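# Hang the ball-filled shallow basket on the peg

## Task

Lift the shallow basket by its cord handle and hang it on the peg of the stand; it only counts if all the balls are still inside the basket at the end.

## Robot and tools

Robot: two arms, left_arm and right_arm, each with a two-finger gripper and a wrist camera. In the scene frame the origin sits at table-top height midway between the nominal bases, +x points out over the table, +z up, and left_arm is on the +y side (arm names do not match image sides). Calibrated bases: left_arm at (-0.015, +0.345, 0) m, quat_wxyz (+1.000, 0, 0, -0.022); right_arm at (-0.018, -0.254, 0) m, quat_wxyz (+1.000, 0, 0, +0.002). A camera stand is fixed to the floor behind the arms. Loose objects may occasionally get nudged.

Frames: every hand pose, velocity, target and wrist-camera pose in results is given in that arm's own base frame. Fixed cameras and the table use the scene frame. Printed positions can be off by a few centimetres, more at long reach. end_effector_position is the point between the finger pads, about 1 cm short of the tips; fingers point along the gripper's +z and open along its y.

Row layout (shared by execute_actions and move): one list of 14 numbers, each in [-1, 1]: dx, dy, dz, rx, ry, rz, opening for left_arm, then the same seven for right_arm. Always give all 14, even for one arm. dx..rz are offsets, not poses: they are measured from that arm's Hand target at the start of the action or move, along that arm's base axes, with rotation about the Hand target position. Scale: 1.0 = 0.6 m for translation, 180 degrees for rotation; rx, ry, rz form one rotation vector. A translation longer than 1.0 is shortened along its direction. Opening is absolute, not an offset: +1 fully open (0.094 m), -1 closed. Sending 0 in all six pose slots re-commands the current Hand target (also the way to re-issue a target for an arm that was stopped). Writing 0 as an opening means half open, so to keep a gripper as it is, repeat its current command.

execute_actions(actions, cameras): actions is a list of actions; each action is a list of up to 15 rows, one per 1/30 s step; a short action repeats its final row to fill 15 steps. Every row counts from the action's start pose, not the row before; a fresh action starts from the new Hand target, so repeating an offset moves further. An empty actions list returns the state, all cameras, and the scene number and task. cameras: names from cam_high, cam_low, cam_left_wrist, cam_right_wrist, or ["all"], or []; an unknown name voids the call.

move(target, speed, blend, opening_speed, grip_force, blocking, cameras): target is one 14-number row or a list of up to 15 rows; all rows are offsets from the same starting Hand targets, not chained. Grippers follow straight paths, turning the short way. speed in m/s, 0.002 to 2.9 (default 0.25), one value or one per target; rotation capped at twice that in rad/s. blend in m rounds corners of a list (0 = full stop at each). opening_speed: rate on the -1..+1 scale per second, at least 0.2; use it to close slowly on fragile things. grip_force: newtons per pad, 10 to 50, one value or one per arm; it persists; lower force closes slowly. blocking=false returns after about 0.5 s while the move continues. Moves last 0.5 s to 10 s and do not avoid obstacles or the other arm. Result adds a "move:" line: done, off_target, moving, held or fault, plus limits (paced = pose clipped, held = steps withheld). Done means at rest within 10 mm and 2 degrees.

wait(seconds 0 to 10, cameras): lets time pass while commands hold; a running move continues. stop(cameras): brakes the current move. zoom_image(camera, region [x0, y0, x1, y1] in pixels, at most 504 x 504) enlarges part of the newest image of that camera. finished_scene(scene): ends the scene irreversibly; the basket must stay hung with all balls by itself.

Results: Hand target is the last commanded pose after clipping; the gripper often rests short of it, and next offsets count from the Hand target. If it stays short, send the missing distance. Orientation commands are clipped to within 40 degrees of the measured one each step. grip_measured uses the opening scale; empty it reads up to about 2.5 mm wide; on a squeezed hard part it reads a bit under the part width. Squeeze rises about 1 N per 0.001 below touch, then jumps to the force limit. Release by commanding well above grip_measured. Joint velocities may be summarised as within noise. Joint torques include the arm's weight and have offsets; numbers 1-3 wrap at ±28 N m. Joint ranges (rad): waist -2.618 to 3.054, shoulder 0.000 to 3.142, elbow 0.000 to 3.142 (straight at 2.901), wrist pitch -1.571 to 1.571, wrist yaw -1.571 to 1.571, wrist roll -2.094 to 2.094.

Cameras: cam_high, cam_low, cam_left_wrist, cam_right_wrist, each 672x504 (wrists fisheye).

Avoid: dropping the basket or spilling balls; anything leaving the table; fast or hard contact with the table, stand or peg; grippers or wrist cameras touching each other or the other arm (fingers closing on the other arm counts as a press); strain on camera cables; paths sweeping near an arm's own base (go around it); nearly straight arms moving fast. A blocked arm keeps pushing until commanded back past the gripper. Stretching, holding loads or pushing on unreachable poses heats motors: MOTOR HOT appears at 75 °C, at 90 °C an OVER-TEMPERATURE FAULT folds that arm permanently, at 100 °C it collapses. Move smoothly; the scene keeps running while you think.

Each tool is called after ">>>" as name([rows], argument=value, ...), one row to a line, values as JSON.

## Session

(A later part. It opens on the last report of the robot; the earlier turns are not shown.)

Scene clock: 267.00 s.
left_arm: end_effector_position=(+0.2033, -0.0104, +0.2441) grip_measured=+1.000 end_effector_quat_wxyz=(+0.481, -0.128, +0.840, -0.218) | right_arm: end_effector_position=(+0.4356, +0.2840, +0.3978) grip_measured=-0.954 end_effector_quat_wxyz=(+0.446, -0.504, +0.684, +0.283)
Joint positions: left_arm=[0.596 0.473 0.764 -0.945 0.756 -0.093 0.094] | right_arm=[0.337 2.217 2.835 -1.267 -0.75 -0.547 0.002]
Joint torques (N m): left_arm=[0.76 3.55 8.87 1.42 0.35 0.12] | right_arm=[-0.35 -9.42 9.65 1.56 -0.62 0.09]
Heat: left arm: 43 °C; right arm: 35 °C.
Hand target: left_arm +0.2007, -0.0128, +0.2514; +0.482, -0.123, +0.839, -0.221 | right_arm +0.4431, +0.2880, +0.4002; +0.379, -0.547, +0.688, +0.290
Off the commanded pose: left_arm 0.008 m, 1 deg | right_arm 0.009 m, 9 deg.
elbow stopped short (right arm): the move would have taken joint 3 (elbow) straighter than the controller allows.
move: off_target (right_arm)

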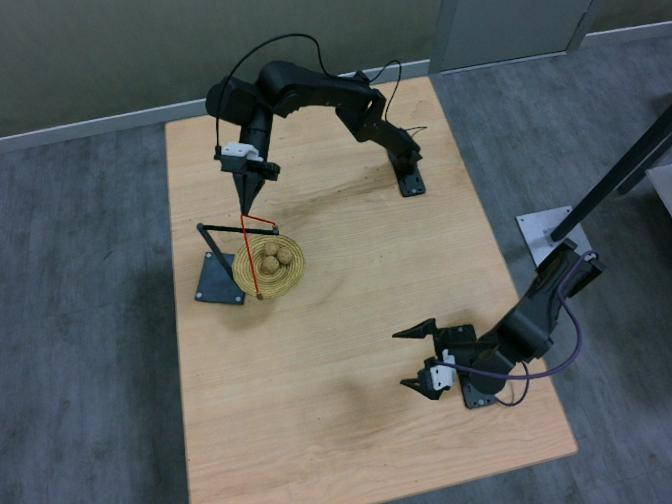

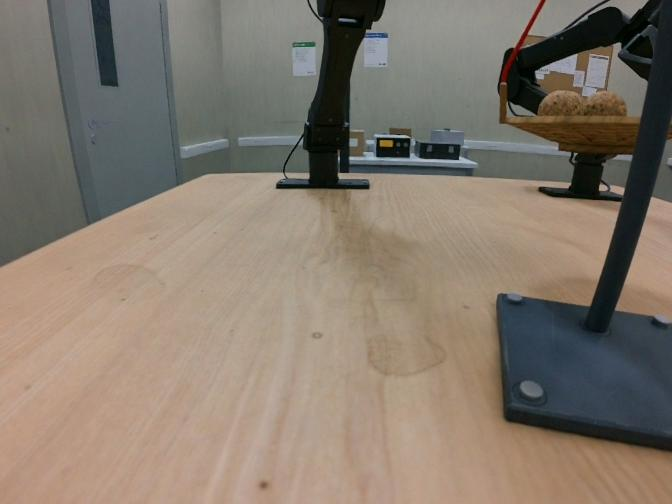

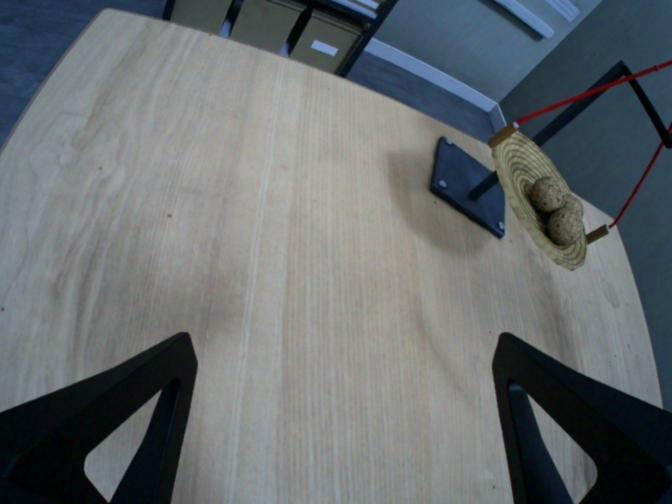

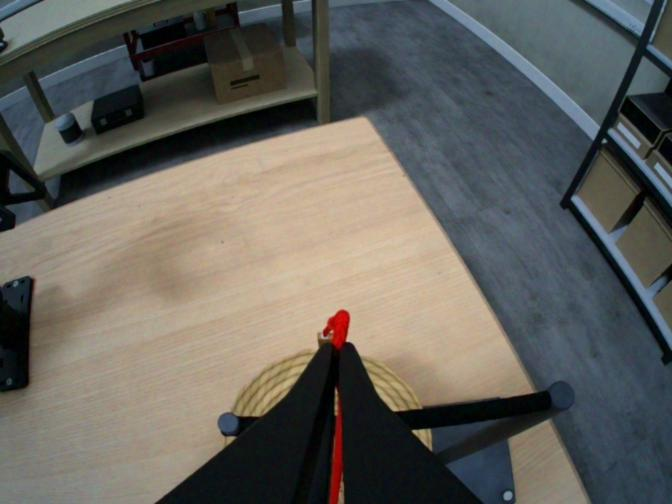

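>>> move(target=[0,0,0,0,0,0,1,-0.01,0.0,-0.07,0,0,0,-1], cameras=["all"], speed=0.05)

>>> zoom_image(camera="cam_high", region=[190, 190, 310, 310])

>>> zoom_image(camera="cam_right_wrist", region=[220, 260, 480, 504])

>>> zoom_image(camera="cam_left_wrist", region=[480, 30, 672, 280])

Scene clock: 282.20 s.
left_arm: end_effector_position=(+0.2033, -0.0104, +0.2441) grip_measured=+1.000 end_effector_quat_wxyz=(+0.481, -0.128, +0.840, -0.218) | right_arm: end_effector_position=(+0.4327, +0.2833, +0.3615) grip_measured=-0.954 end_effector_quat_wxyz=(+0.400, -0.530, +0.693, +0.281)
Joint positions: left_arm=[0.596 0.473 0.764 -0.945 0.756 -0.093 0.094] | right_arm=[0.337 2.26 2.835 -1.371 -0.752 -0.65 0.002]
Joint torques (N m): left_arm=[0.76 3.54 8.87 1.43 0.35 0.12] | right_arm=[-0.01 -9.65 9.74 1.21 -0.61 -0.06]
Heat: left arm: 43 °C; right arm: 35 °C.
Hand target: left_arm +0.2007, -0.0128, +0.2514; +0.482, -0.123, +0.839, -0.221 | right_arm +0.4371, +0.2880, +0.3583; +0.379, -0.547, +0.688, +0.290
Off the commanded pose: left_arm 0.008 m, 1 deg | right_arm 0.007 m, 3 deg.
elbow stopped short (right arm): the move would have taken joint 3 (elbow) straighter than the controller allows.
move: off_target (right_arm)

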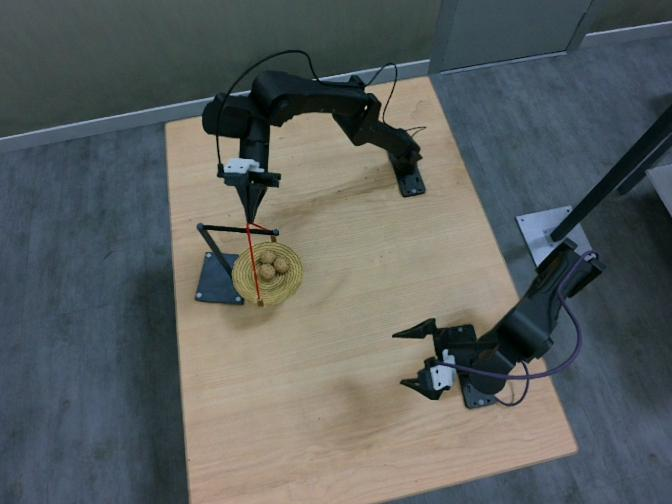

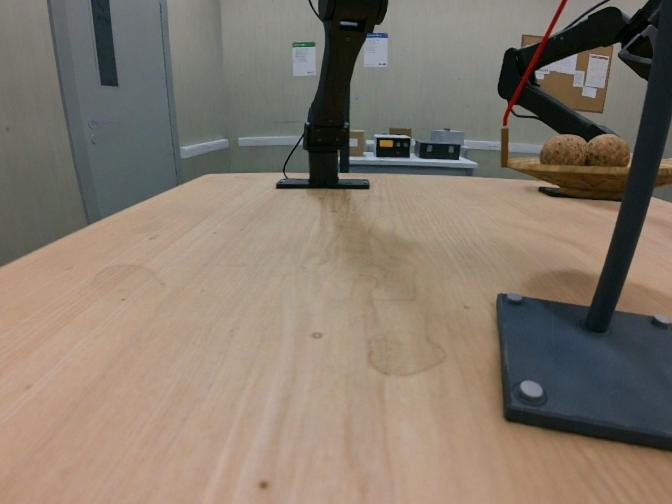

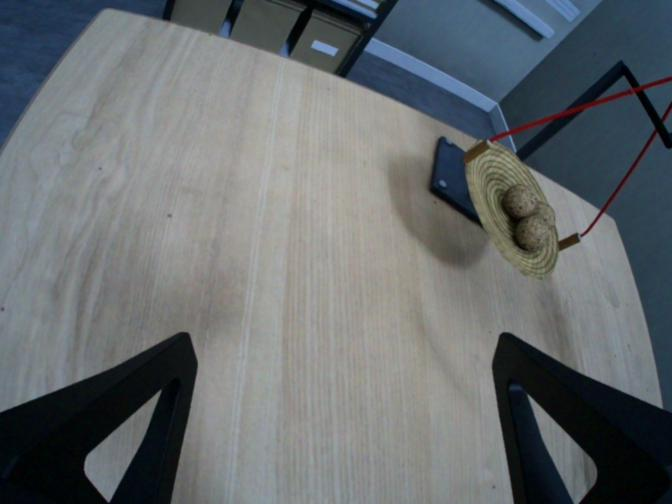

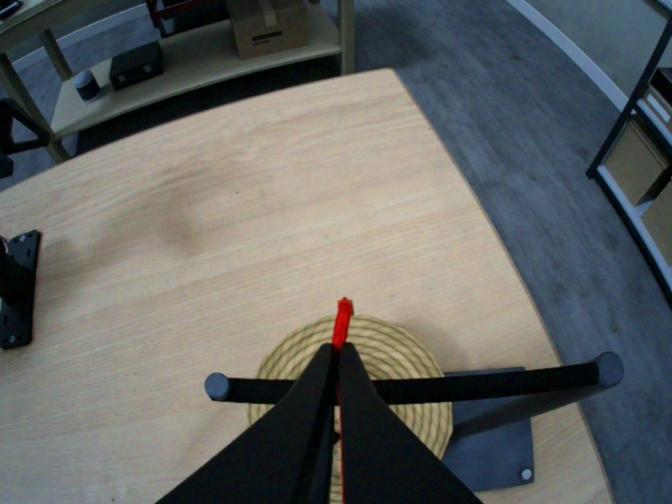

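Scaled by 4.200 from the camera's 672x504 image, which has a finer 960x720 frame.

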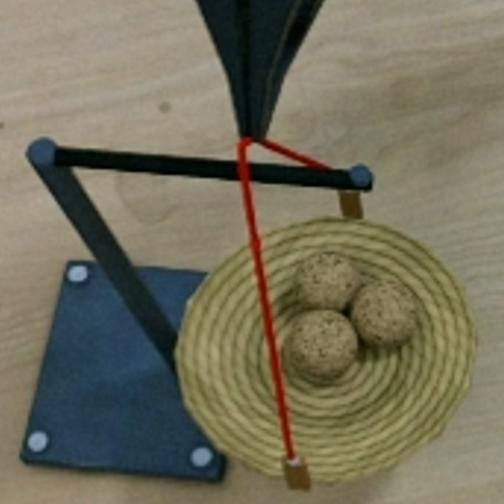

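Scaled by 1.938 from the camera's 672x504 image, which has a finer 960x720 frame.

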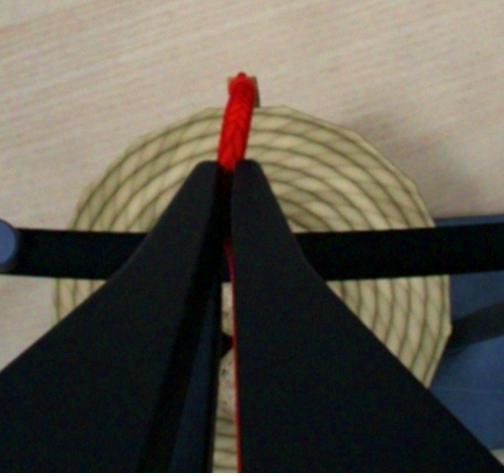

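Scaled by 2.016 from the camera's 672x504 image, which has a finer 960x720 frame.

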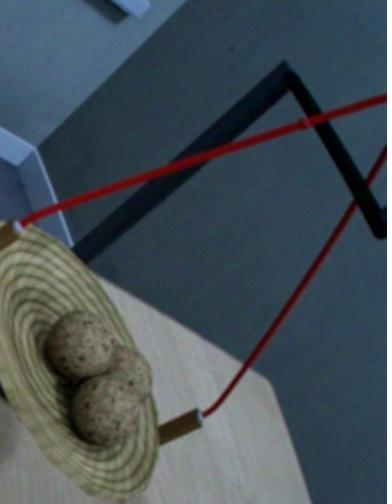

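>>> move(target=[0,0,0,0,0,0,1,-0.012,0.003,-0.03,0,0,0,-1], cameras=["all"], speed=0.04)

>>> zoom_image(camera="cam_high", region=[190, 190, 310, 310])

>>> zoom_image(camera="cam_right_wrist", region=[220, 260, 480, 504])

Scene clock: 288.50 s.
left_arm: end_effector_position=(+0.2033, -0.0104, +0.2441) grip_measured=+1.000 end_effector_quat_wxyz=(+0.481, -0.128, +0.840, -0.218) | right_arm: end_effector_position=(+0.4334, +0.2853, +0.3364) grip_measured=-0.954 end_effector_quat_wxyz=(+0.372, -0.541, +0.698, +0.284)
Joint positions: left_arm=[0.596 0.473 0.764 -0.945 0.756 -0.093 0.094] | right_arm=[0.341 2.26 2.756 -1.374 -0.752 -0.695 0.002]
Joint torques (N m): left_arm=[0.76 3.54 8.88 1.42 0.34 0.12] | right_arm=[0.47 -13.52 5.45 1.25 -0.56 -0.05]
Heat: left arm: 43 °C; right arm: 35 °C.
Hand target: left_arm +0.2007, -0.0128, +0.2514; +0.482, -0.123, +0.839, -0.221 | right_arm +0.4299, +0.2898, +0.3404; +0.379, -0.547, +0.688, +0.290
Off the commanded pose: left_arm 0.008 m, 1 deg | right_arm 0.007 m, 2 deg.
move: done

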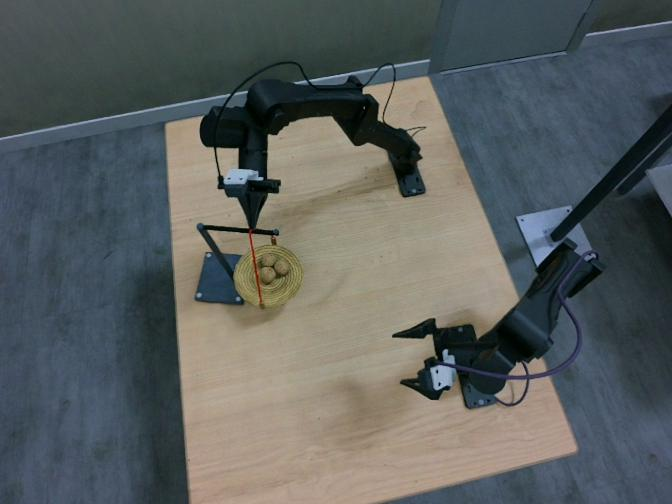

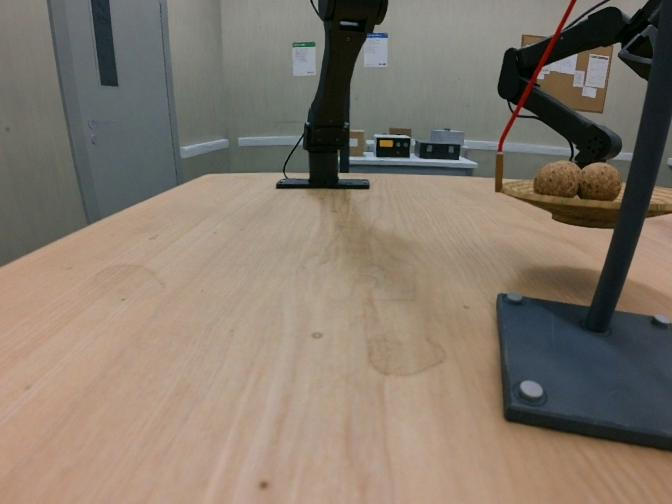

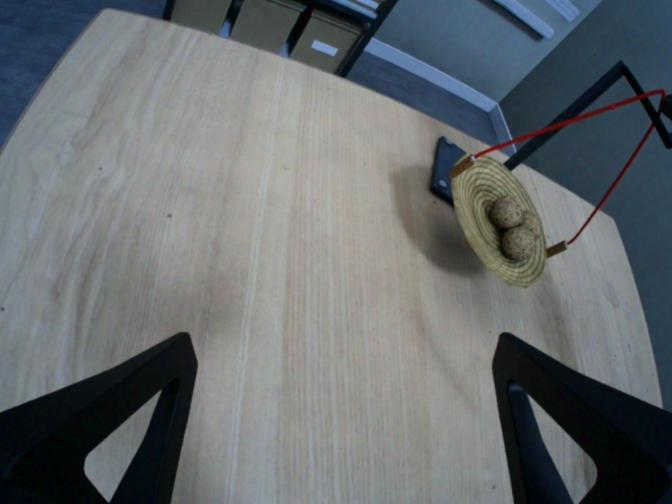

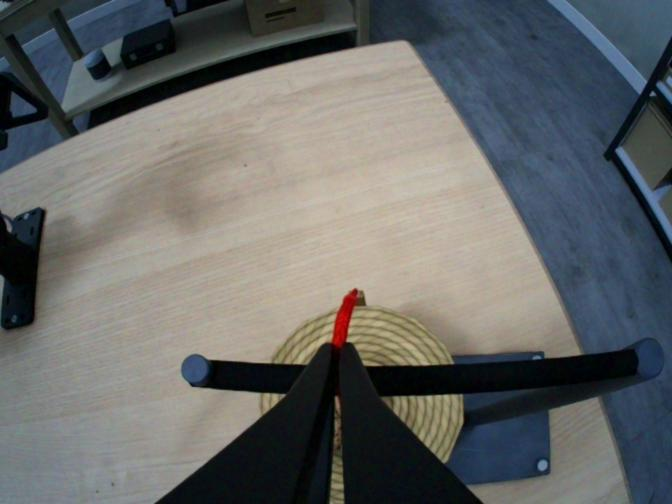

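Scaled by 4.200 from the camera's 672x504 image, which has a finer 960x720 frame.

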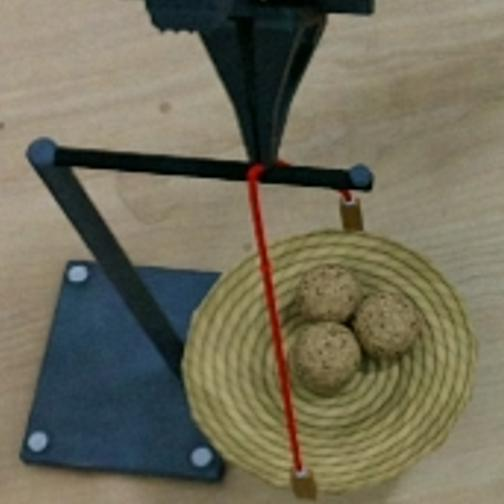

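Scaled by 1.938 from the camera's 672x504 image, which has a finer 960x720 frame.

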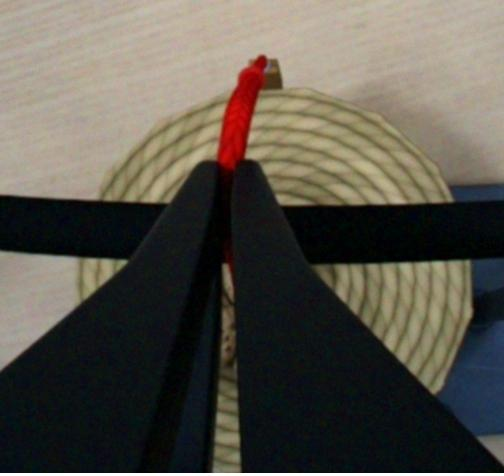

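>>> move(target=[0,0,0,0,0,0,1,-0.003,-0.015,-0.02,0,0,0,-1], cameras=["all"], speed=0.03)

>>> zoom_image(camera="cam_high", region=[190, 190, 310, 310])

>>> zoom_image(camera="cam_right_wrist", region=[220, 260, 480, 504])

>>> zoom_image(camera="cam_left_wrist", region=[480, 30, 672, 280])

Scene clock: 294.27 s.
left_arm: end_effector_position=(+0.2033, -0.0104, +0.2441) grip_measured=+1.000 end_effector_quat_wxyz=(+0.481, -0.128, +0.840, -0.218) | right_arm: end_effector_position=(+0.4338, +0.2862, +0.3322) grip_measured=-0.954 end_effector_quat_wxyz=(+0.391, -0.552, +0.677, +0.289)
Joint positions: left_arm=[0.596 0.473 0.764 -0.945 0.756 -0.093 0.094] | right_arm=[0.333 2.138 2.479 -1.186 -0.789 -0.722 0.002]
Joint torques (N m): left_arm=[0.75 3.54 8.88 1.42 0.34 0.12] | right_arm=[-0.38 -13.96 4.88 0.94 -0.29 0.06]
Heat: left arm: 43 °C; right arm: 37 °C.
Hand target: left_arm +0.2007, -0.0128, +0.2514; +0.482, -0.123, +0.839, -0.221 | right_arm +0.4281, +0.2808, +0.3283; +0.379, -0.547, +0.688, +0.290
Off the commanded pose: left_arm 0.008 m, 1 deg | right_arm 0.009 m, 2 deg.
move: done

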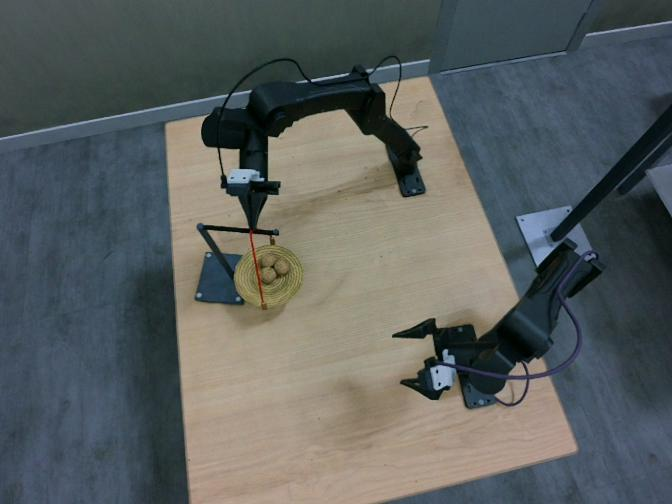

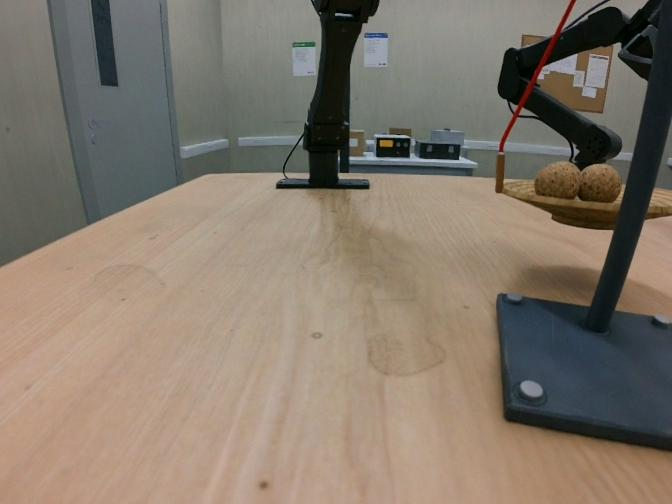

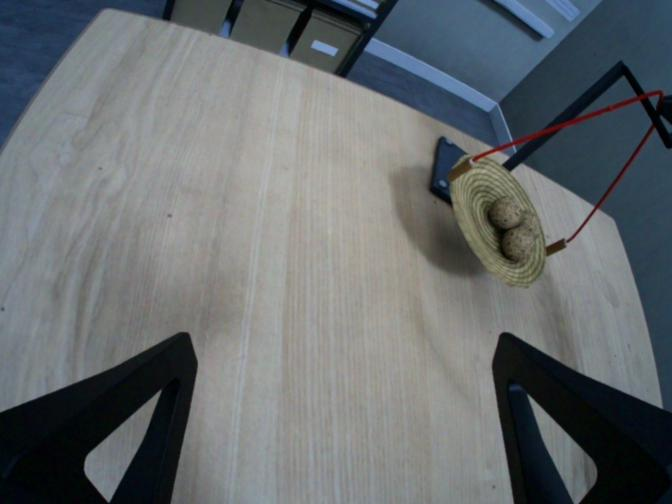

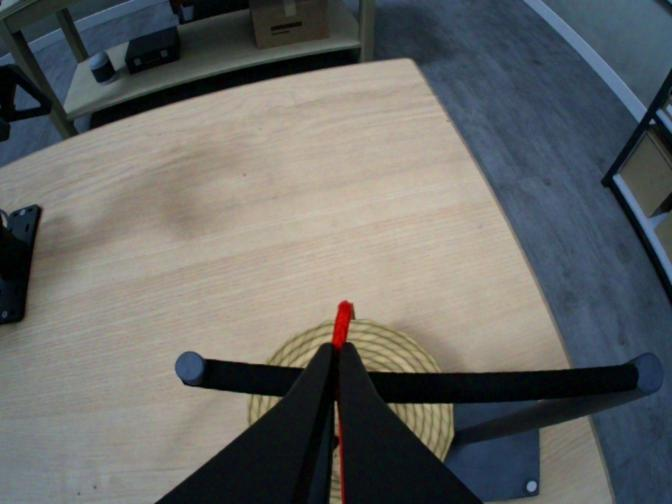

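Scaled by 4.200 from the camera's 672x504 image, which has a finer 960x720 frame.

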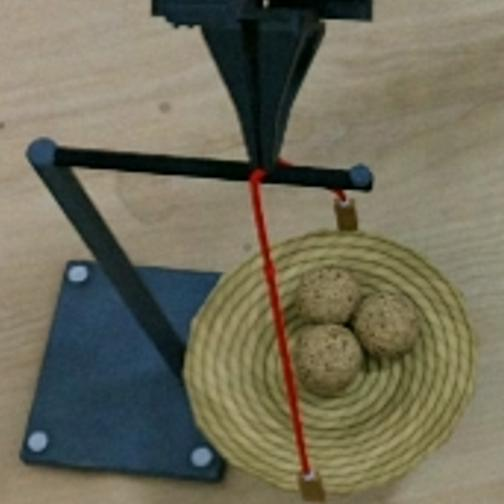

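Scaled by 1.938 from the camera's 672x504 image, which has a finer 960x720 frame.

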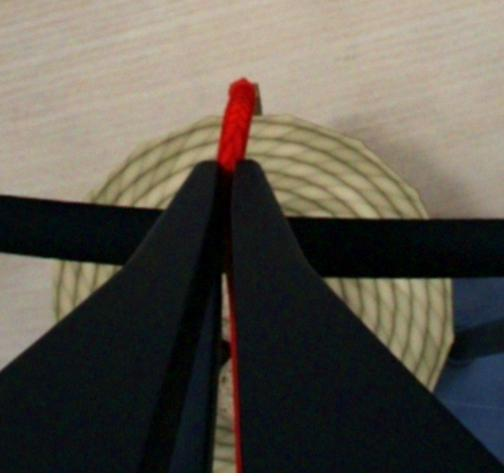

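Scaled by 2.016 from the camera's 672x504 image, which has a finer 960x720 frame.

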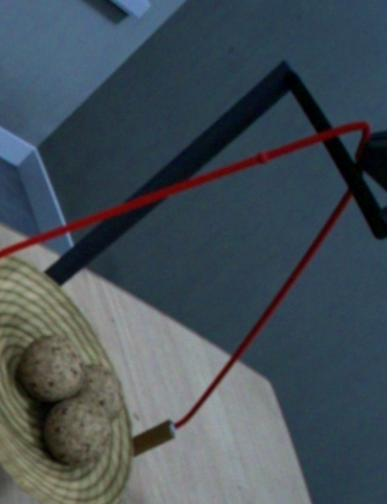

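>>> move(target=[0,0,0,0,0,0,1,0.0,-0.014,0.0,0,0,0,-1], cameras=["cam_right_wrist"], speed=0.03)

>>> zoom_image(camera="cam_right_wrist", region=[220, 260, 480, 504])

Scene clock: 304.87 s.
left_arm: end_effector_position=(+0.2033, -0.0104, +0.2441) grip_measured=+1.000 end_effector_quat_wxyz=(+0.481, -0.128, +0.840, -0.218) | right_arm: end_effector_position=(+0.4357, +0.2798, +0.3319) grip_measured=-0.954 end_effector_quat_wxyz=(+0.393, -0.550, +0.677, +0.291)
Joint positions: left_arm=[0.596 0.473 0.764 -0.945 0.756 -0.093 0.094] | right_arm=[0.316 2.131 2.465 -1.185 -0.802 -0.732 0.002]
Joint torques (N m): left_arm=[0.76 3.54 8.87 1.42 0.35 0.12] | right_arm=[-0.53 -14.26 5.05 0.8 -0.29 -0.04]
Heat: left arm: 43 °C; right arm: 38 °C.
Hand target: left_arm +0.2007, -0.0128, +0.2514; +0.482, -0.123, +0.839, -0.221 | right_arm +0.4281, +0.2724, +0.3285; +0.379, -0.547, +0.688, +0.290
Off the commanded pose: left_arm 0.008 m, 1 deg | right_arm 0.011 m, 2 deg.
move: off_target (right_arm)
Images, in order (width x height): cam_right_wrist 672x504.

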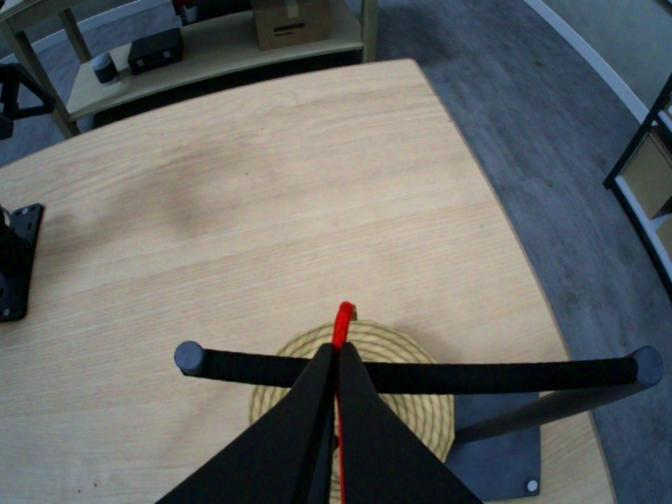

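Scaled by 1.938 from the camera's 672x504 image, which has a finer 960x720 frame.

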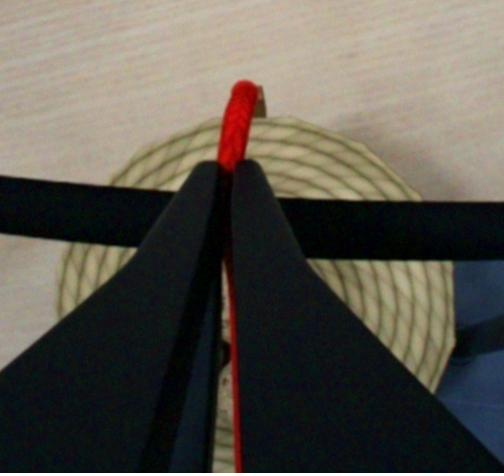

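>>> move(target=[0,0,0,0,0,0,1,0.0,-0.005,-0.02,0,0,0,-1], cameras=["all"], speed=0.03)

>>> zoom_image(camera="cam_right_wrist", region=[220, 260, 480, 504])

>>> zoom_image(camera="cam_left_wrist", region=[480, 30, 672, 280])

>>> zoom_image(camera="cam_high", region=[190, 190, 310, 310])

Scene clock: 308.10 s.
left_arm: end_effector_position=(+0.2033, -0.0104, +0.2441) grip_measured=+1.000 end_effector_quat_wxyz=(+0.481, -0.128, +0.840, -0.218) | right_arm: end_effector_position=(+0.4336, +0.2711, +0.3153) grip_measured=-0.954 end_effector_quat_wxyz=(+0.380, -0.545, +0.688, +0.293)
Joint positions: left_arm=[0.596 0.473 0.764 -0.945 0.756 -0.093 0.094] | right_arm=[0.3 2.083 2.333 -1.143 -0.803 -0.743 0.002]
Joint torques (N m): left_arm=[0.73 3.55 8.87 1.42 0.35 0.12] | right_arm=[0.09 -14.06 5.38 1.06 -0.34 -0.04]
Motor temperatures (°C): left_arm=[25 27 43 34 26 22 24] | right_arm=[25 39 34 34 28 26 29]
Heat: left arm: 43 °C; right arm: 39 °C.
Hand target: left_arm +0.2007, -0.0128, +0.2514; +0.482, -0.123, +0.839, -0.221 | right_arm +0.4280, +0.2694, +0.3165; +0.379, -0.547, +0.688, +0.290
Off the commanded pose: left_arm 0.008 m, 1 deg | right_arm 0.006 m, 0 deg.
move: done

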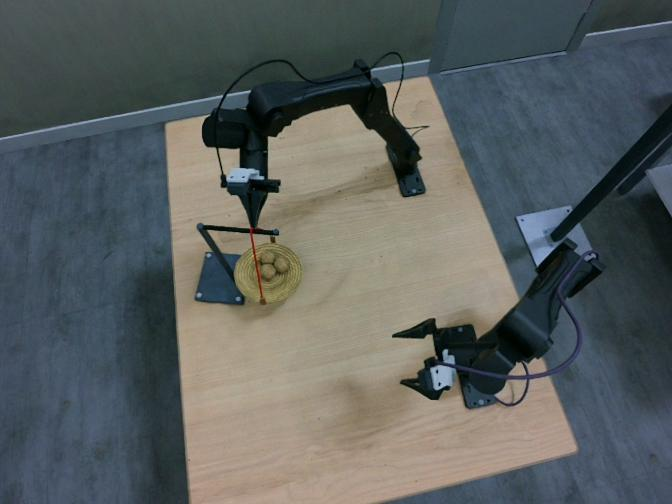

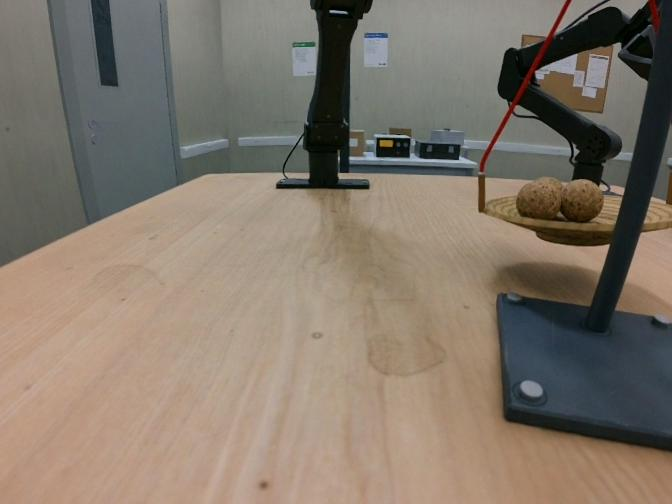

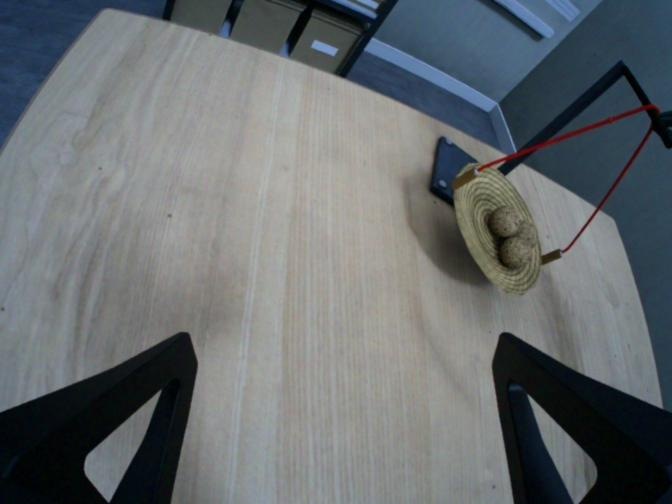

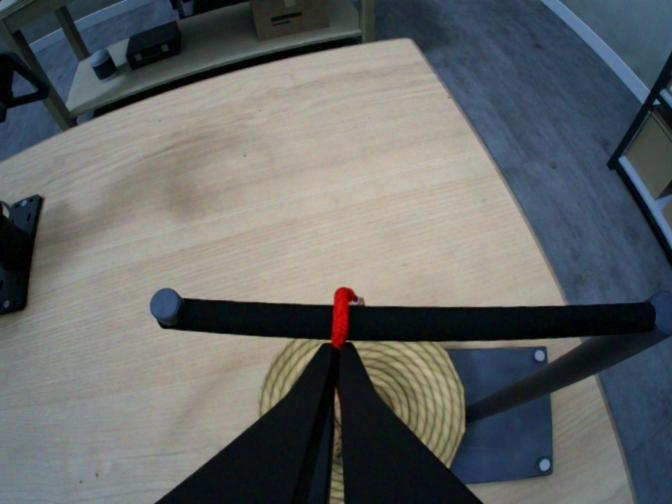

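Scaled by 1.938 from the camera's 672x504 image, which has a finer 960x720 frame.

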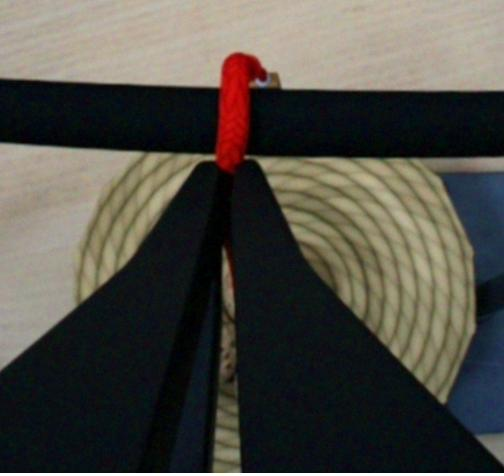

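Scaled by 2.016 from the camera's 672x504 image, which has a finer 960x720 frame.

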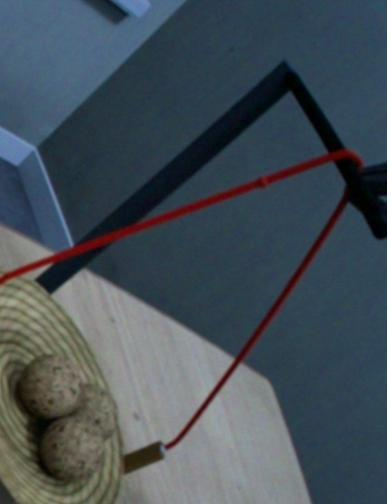

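Scaled by 4.200 from the camera's 672x504 image, which has a finer 960x720 frame.

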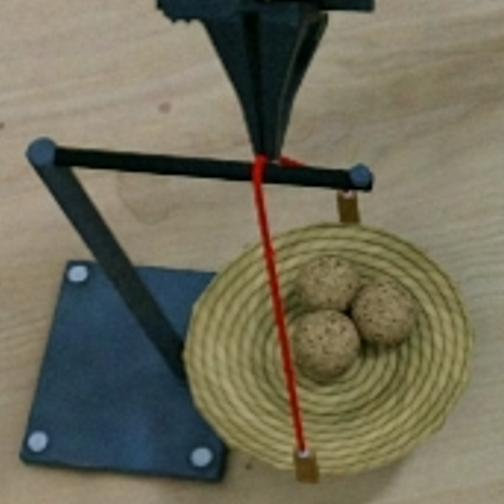

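>>> move(target=[0,0,0,0,0,0,1,0.0,0.0,-0.012,0,0,0,-1], cameras=["all"], speed=0.03)

>>> zoom_image(camera="cam_right_wrist", region=[220, 260, 480, 504])

>>> zoom_image(camera="cam_left_wrist", region=[480, 30, 672, 280])

>>> zoom_image(camera="cam_high", region=[190, 190, 310, 310])

Scene clock: 313.83 s.
left_arm: end_effector_position=(+0.2033, -0.0104, +0.2441) grip_measured=+1.000 end_effector_quat_wxyz=(+0.481, -0.128, +0.840, -0.218) | right_arm: end_effector_position=(+0.4337, +0.2712, +0.3146) grip_measured=-0.954 end_effector_quat_wxyz=(+0.389, -0.547, +0.682, +0.289)
Joint positions: left_arm=[0.596 0.473 0.764 -0.945 0.756 -0.093 0.094] | right_arm=[0.3 2.053 2.271 -1.089 -0.804 -0.744 0.002]
Joint torques (N m): left_arm=[0.75 3.55 8.88 1.42 0.35 0.12] | right_arm=[0.08 -13.18 5.2 0.99 -0.32 -0.02]
Heat: left arm: 43 °C; right arm: 38 °C.
Hand target: left_arm +0.2007, -0.0128, +0.2514; +0.482, -0.123, +0.839, -0.221 | right_arm +0.4281, +0.2694, +0.3092; +0.379, -0.547, +0.688, +0.290
Off the commanded pose: left_arm 0.008 m, 1 deg | right_arm 0.008 m, 1 deg.
move: done

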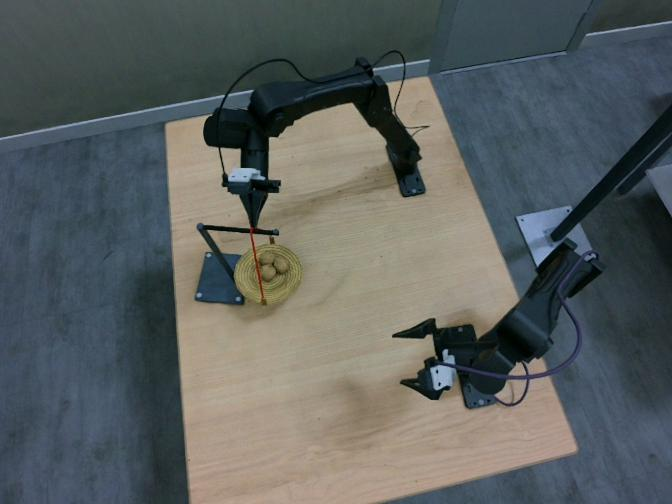

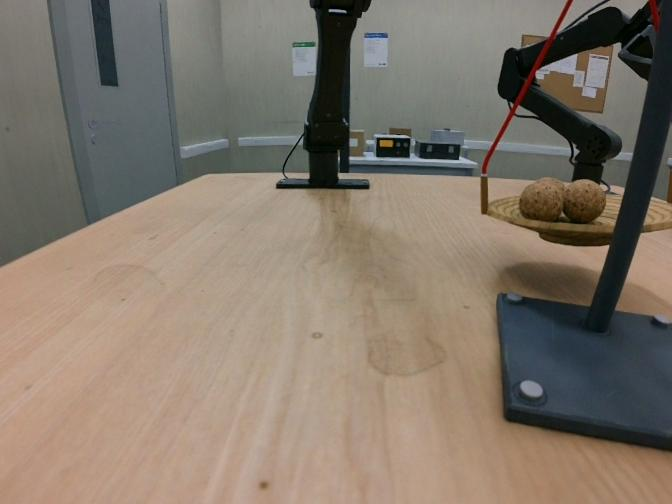

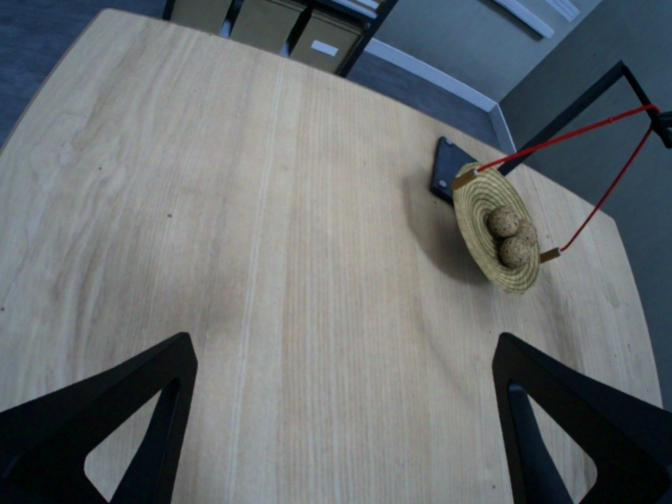

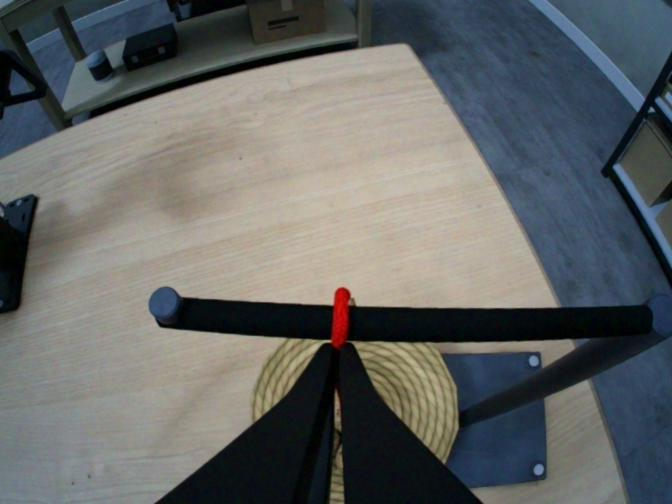

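Scaled by 1.938 from the camera's 672x504 image, which has a finer 960x720 frame.

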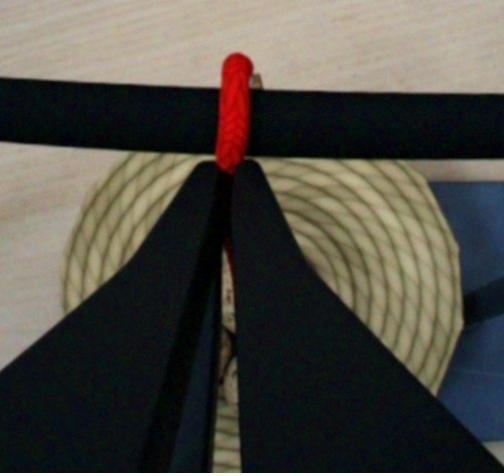

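Scaled by 2.016 from the camera's 672x504 image, which has a finer 960x720 frame.

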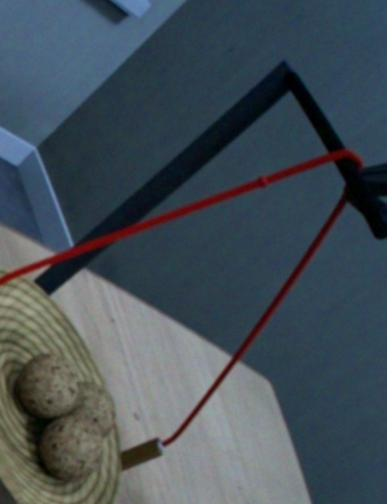

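Scaled by 4.200 from the camera's 672x504 image, which has a finer 960x720 frame.

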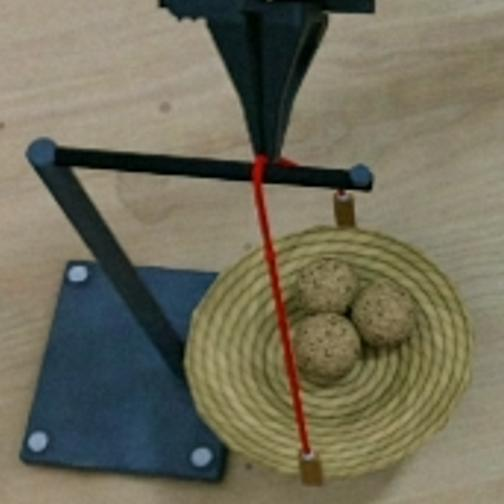

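>>> move(target=[0,0,0,0,0,0,1,0.0,0.0,-0.014,0,0,0,-1], cameras=["cam_right_wrist","cam_left_wrist","cam_low"], speed=0.03)

>>> zoom_image(camera="cam_right_wrist", region=[220, 260, 480, 504])

>>> zoom_image(camera="cam_left_wrist", region=[480, 30, 672, 280])

Scene clock: 316.37 s.
left_arm: end_effector_position=(+0.2033, -0.0104, +0.2441) grip_measured=+1.000 end_effector_quat_wxyz=(+0.481, -0.128, +0.840, -0.218) | right_arm: end_effector_position=(+0.4339, +0.2711, +0.3127) grip_measured=-0.954 end_effector_quat_wxyz=(+0.397, -0.549, +0.677, +0.288)
Joint positions: left_arm=[0.596 0.473 0.764 -0.945 0.756 -0.093 0.094] | right_arm=[0.298 2.027 2.209 -1.034 -0.81 -0.744 0.002]
Joint torques (N m): left_arm=[0.76 3.54 8.88 1.42 0.35 0.12] | right_arm=[0.27 -12.46 5.01 0.94 -0.26 -0.02]
Heat: left arm: 43 °C; right arm: 38 °C.
Hand target: left_arm +0.2007, -0.0128, +0.2514; +0.482, -0.123, +0.839, -0.221 | right_arm +0.4280, +0.2694, +0.3008; +0.379, -0.547, +0.688, +0.290
Off the commanded pose: left_arm 0.008 m, 1 deg | right_arm 0.013 m, 2 deg.
move: off_target (right_arm)
Images, in order (width x height): cam_low 672x504, cam_left_wrist 672x504, cam_right_wrist 672x504.

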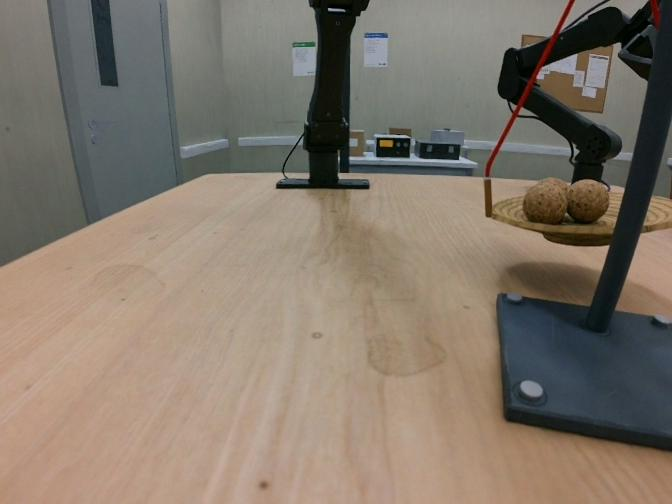

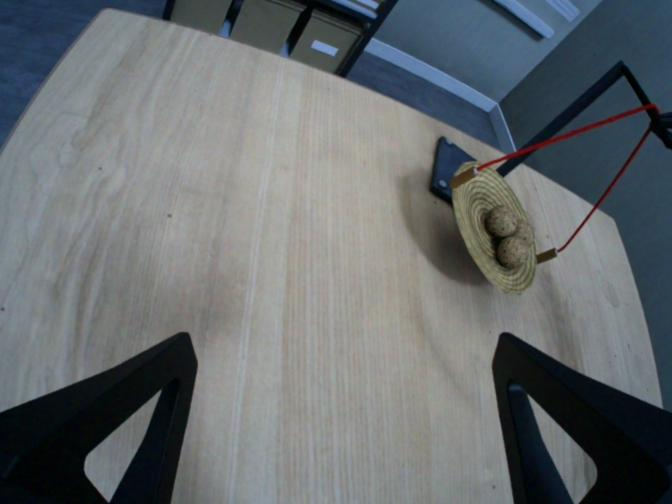

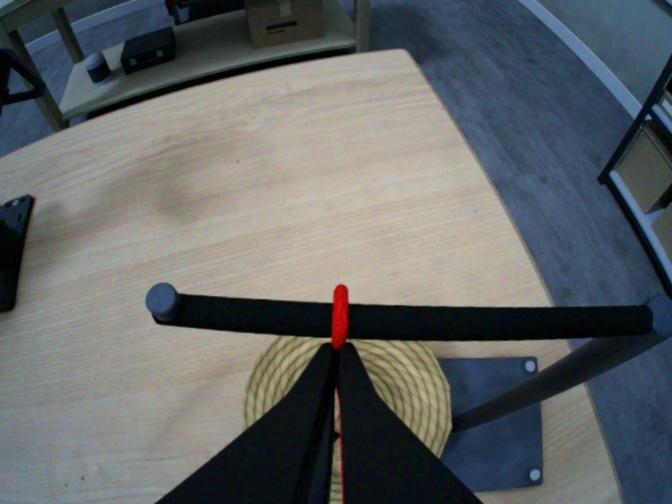

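Scaled by 1.938 from the camera's 672x504 image, which has a finer 960x720 frame.

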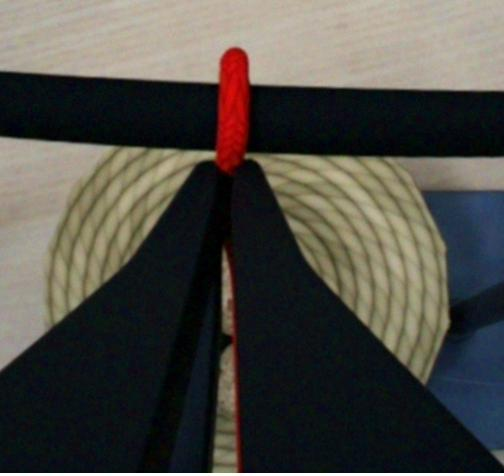

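Scaled by 2.016 from the camera's 672x504 image, which has a finer 960x720 frame.

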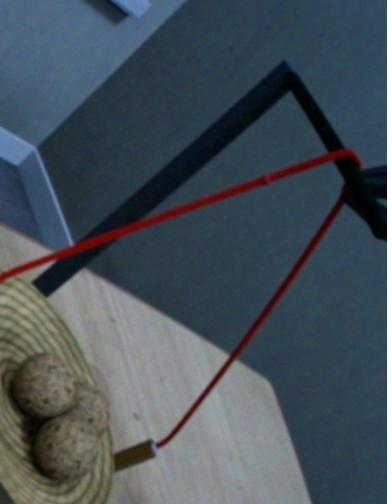

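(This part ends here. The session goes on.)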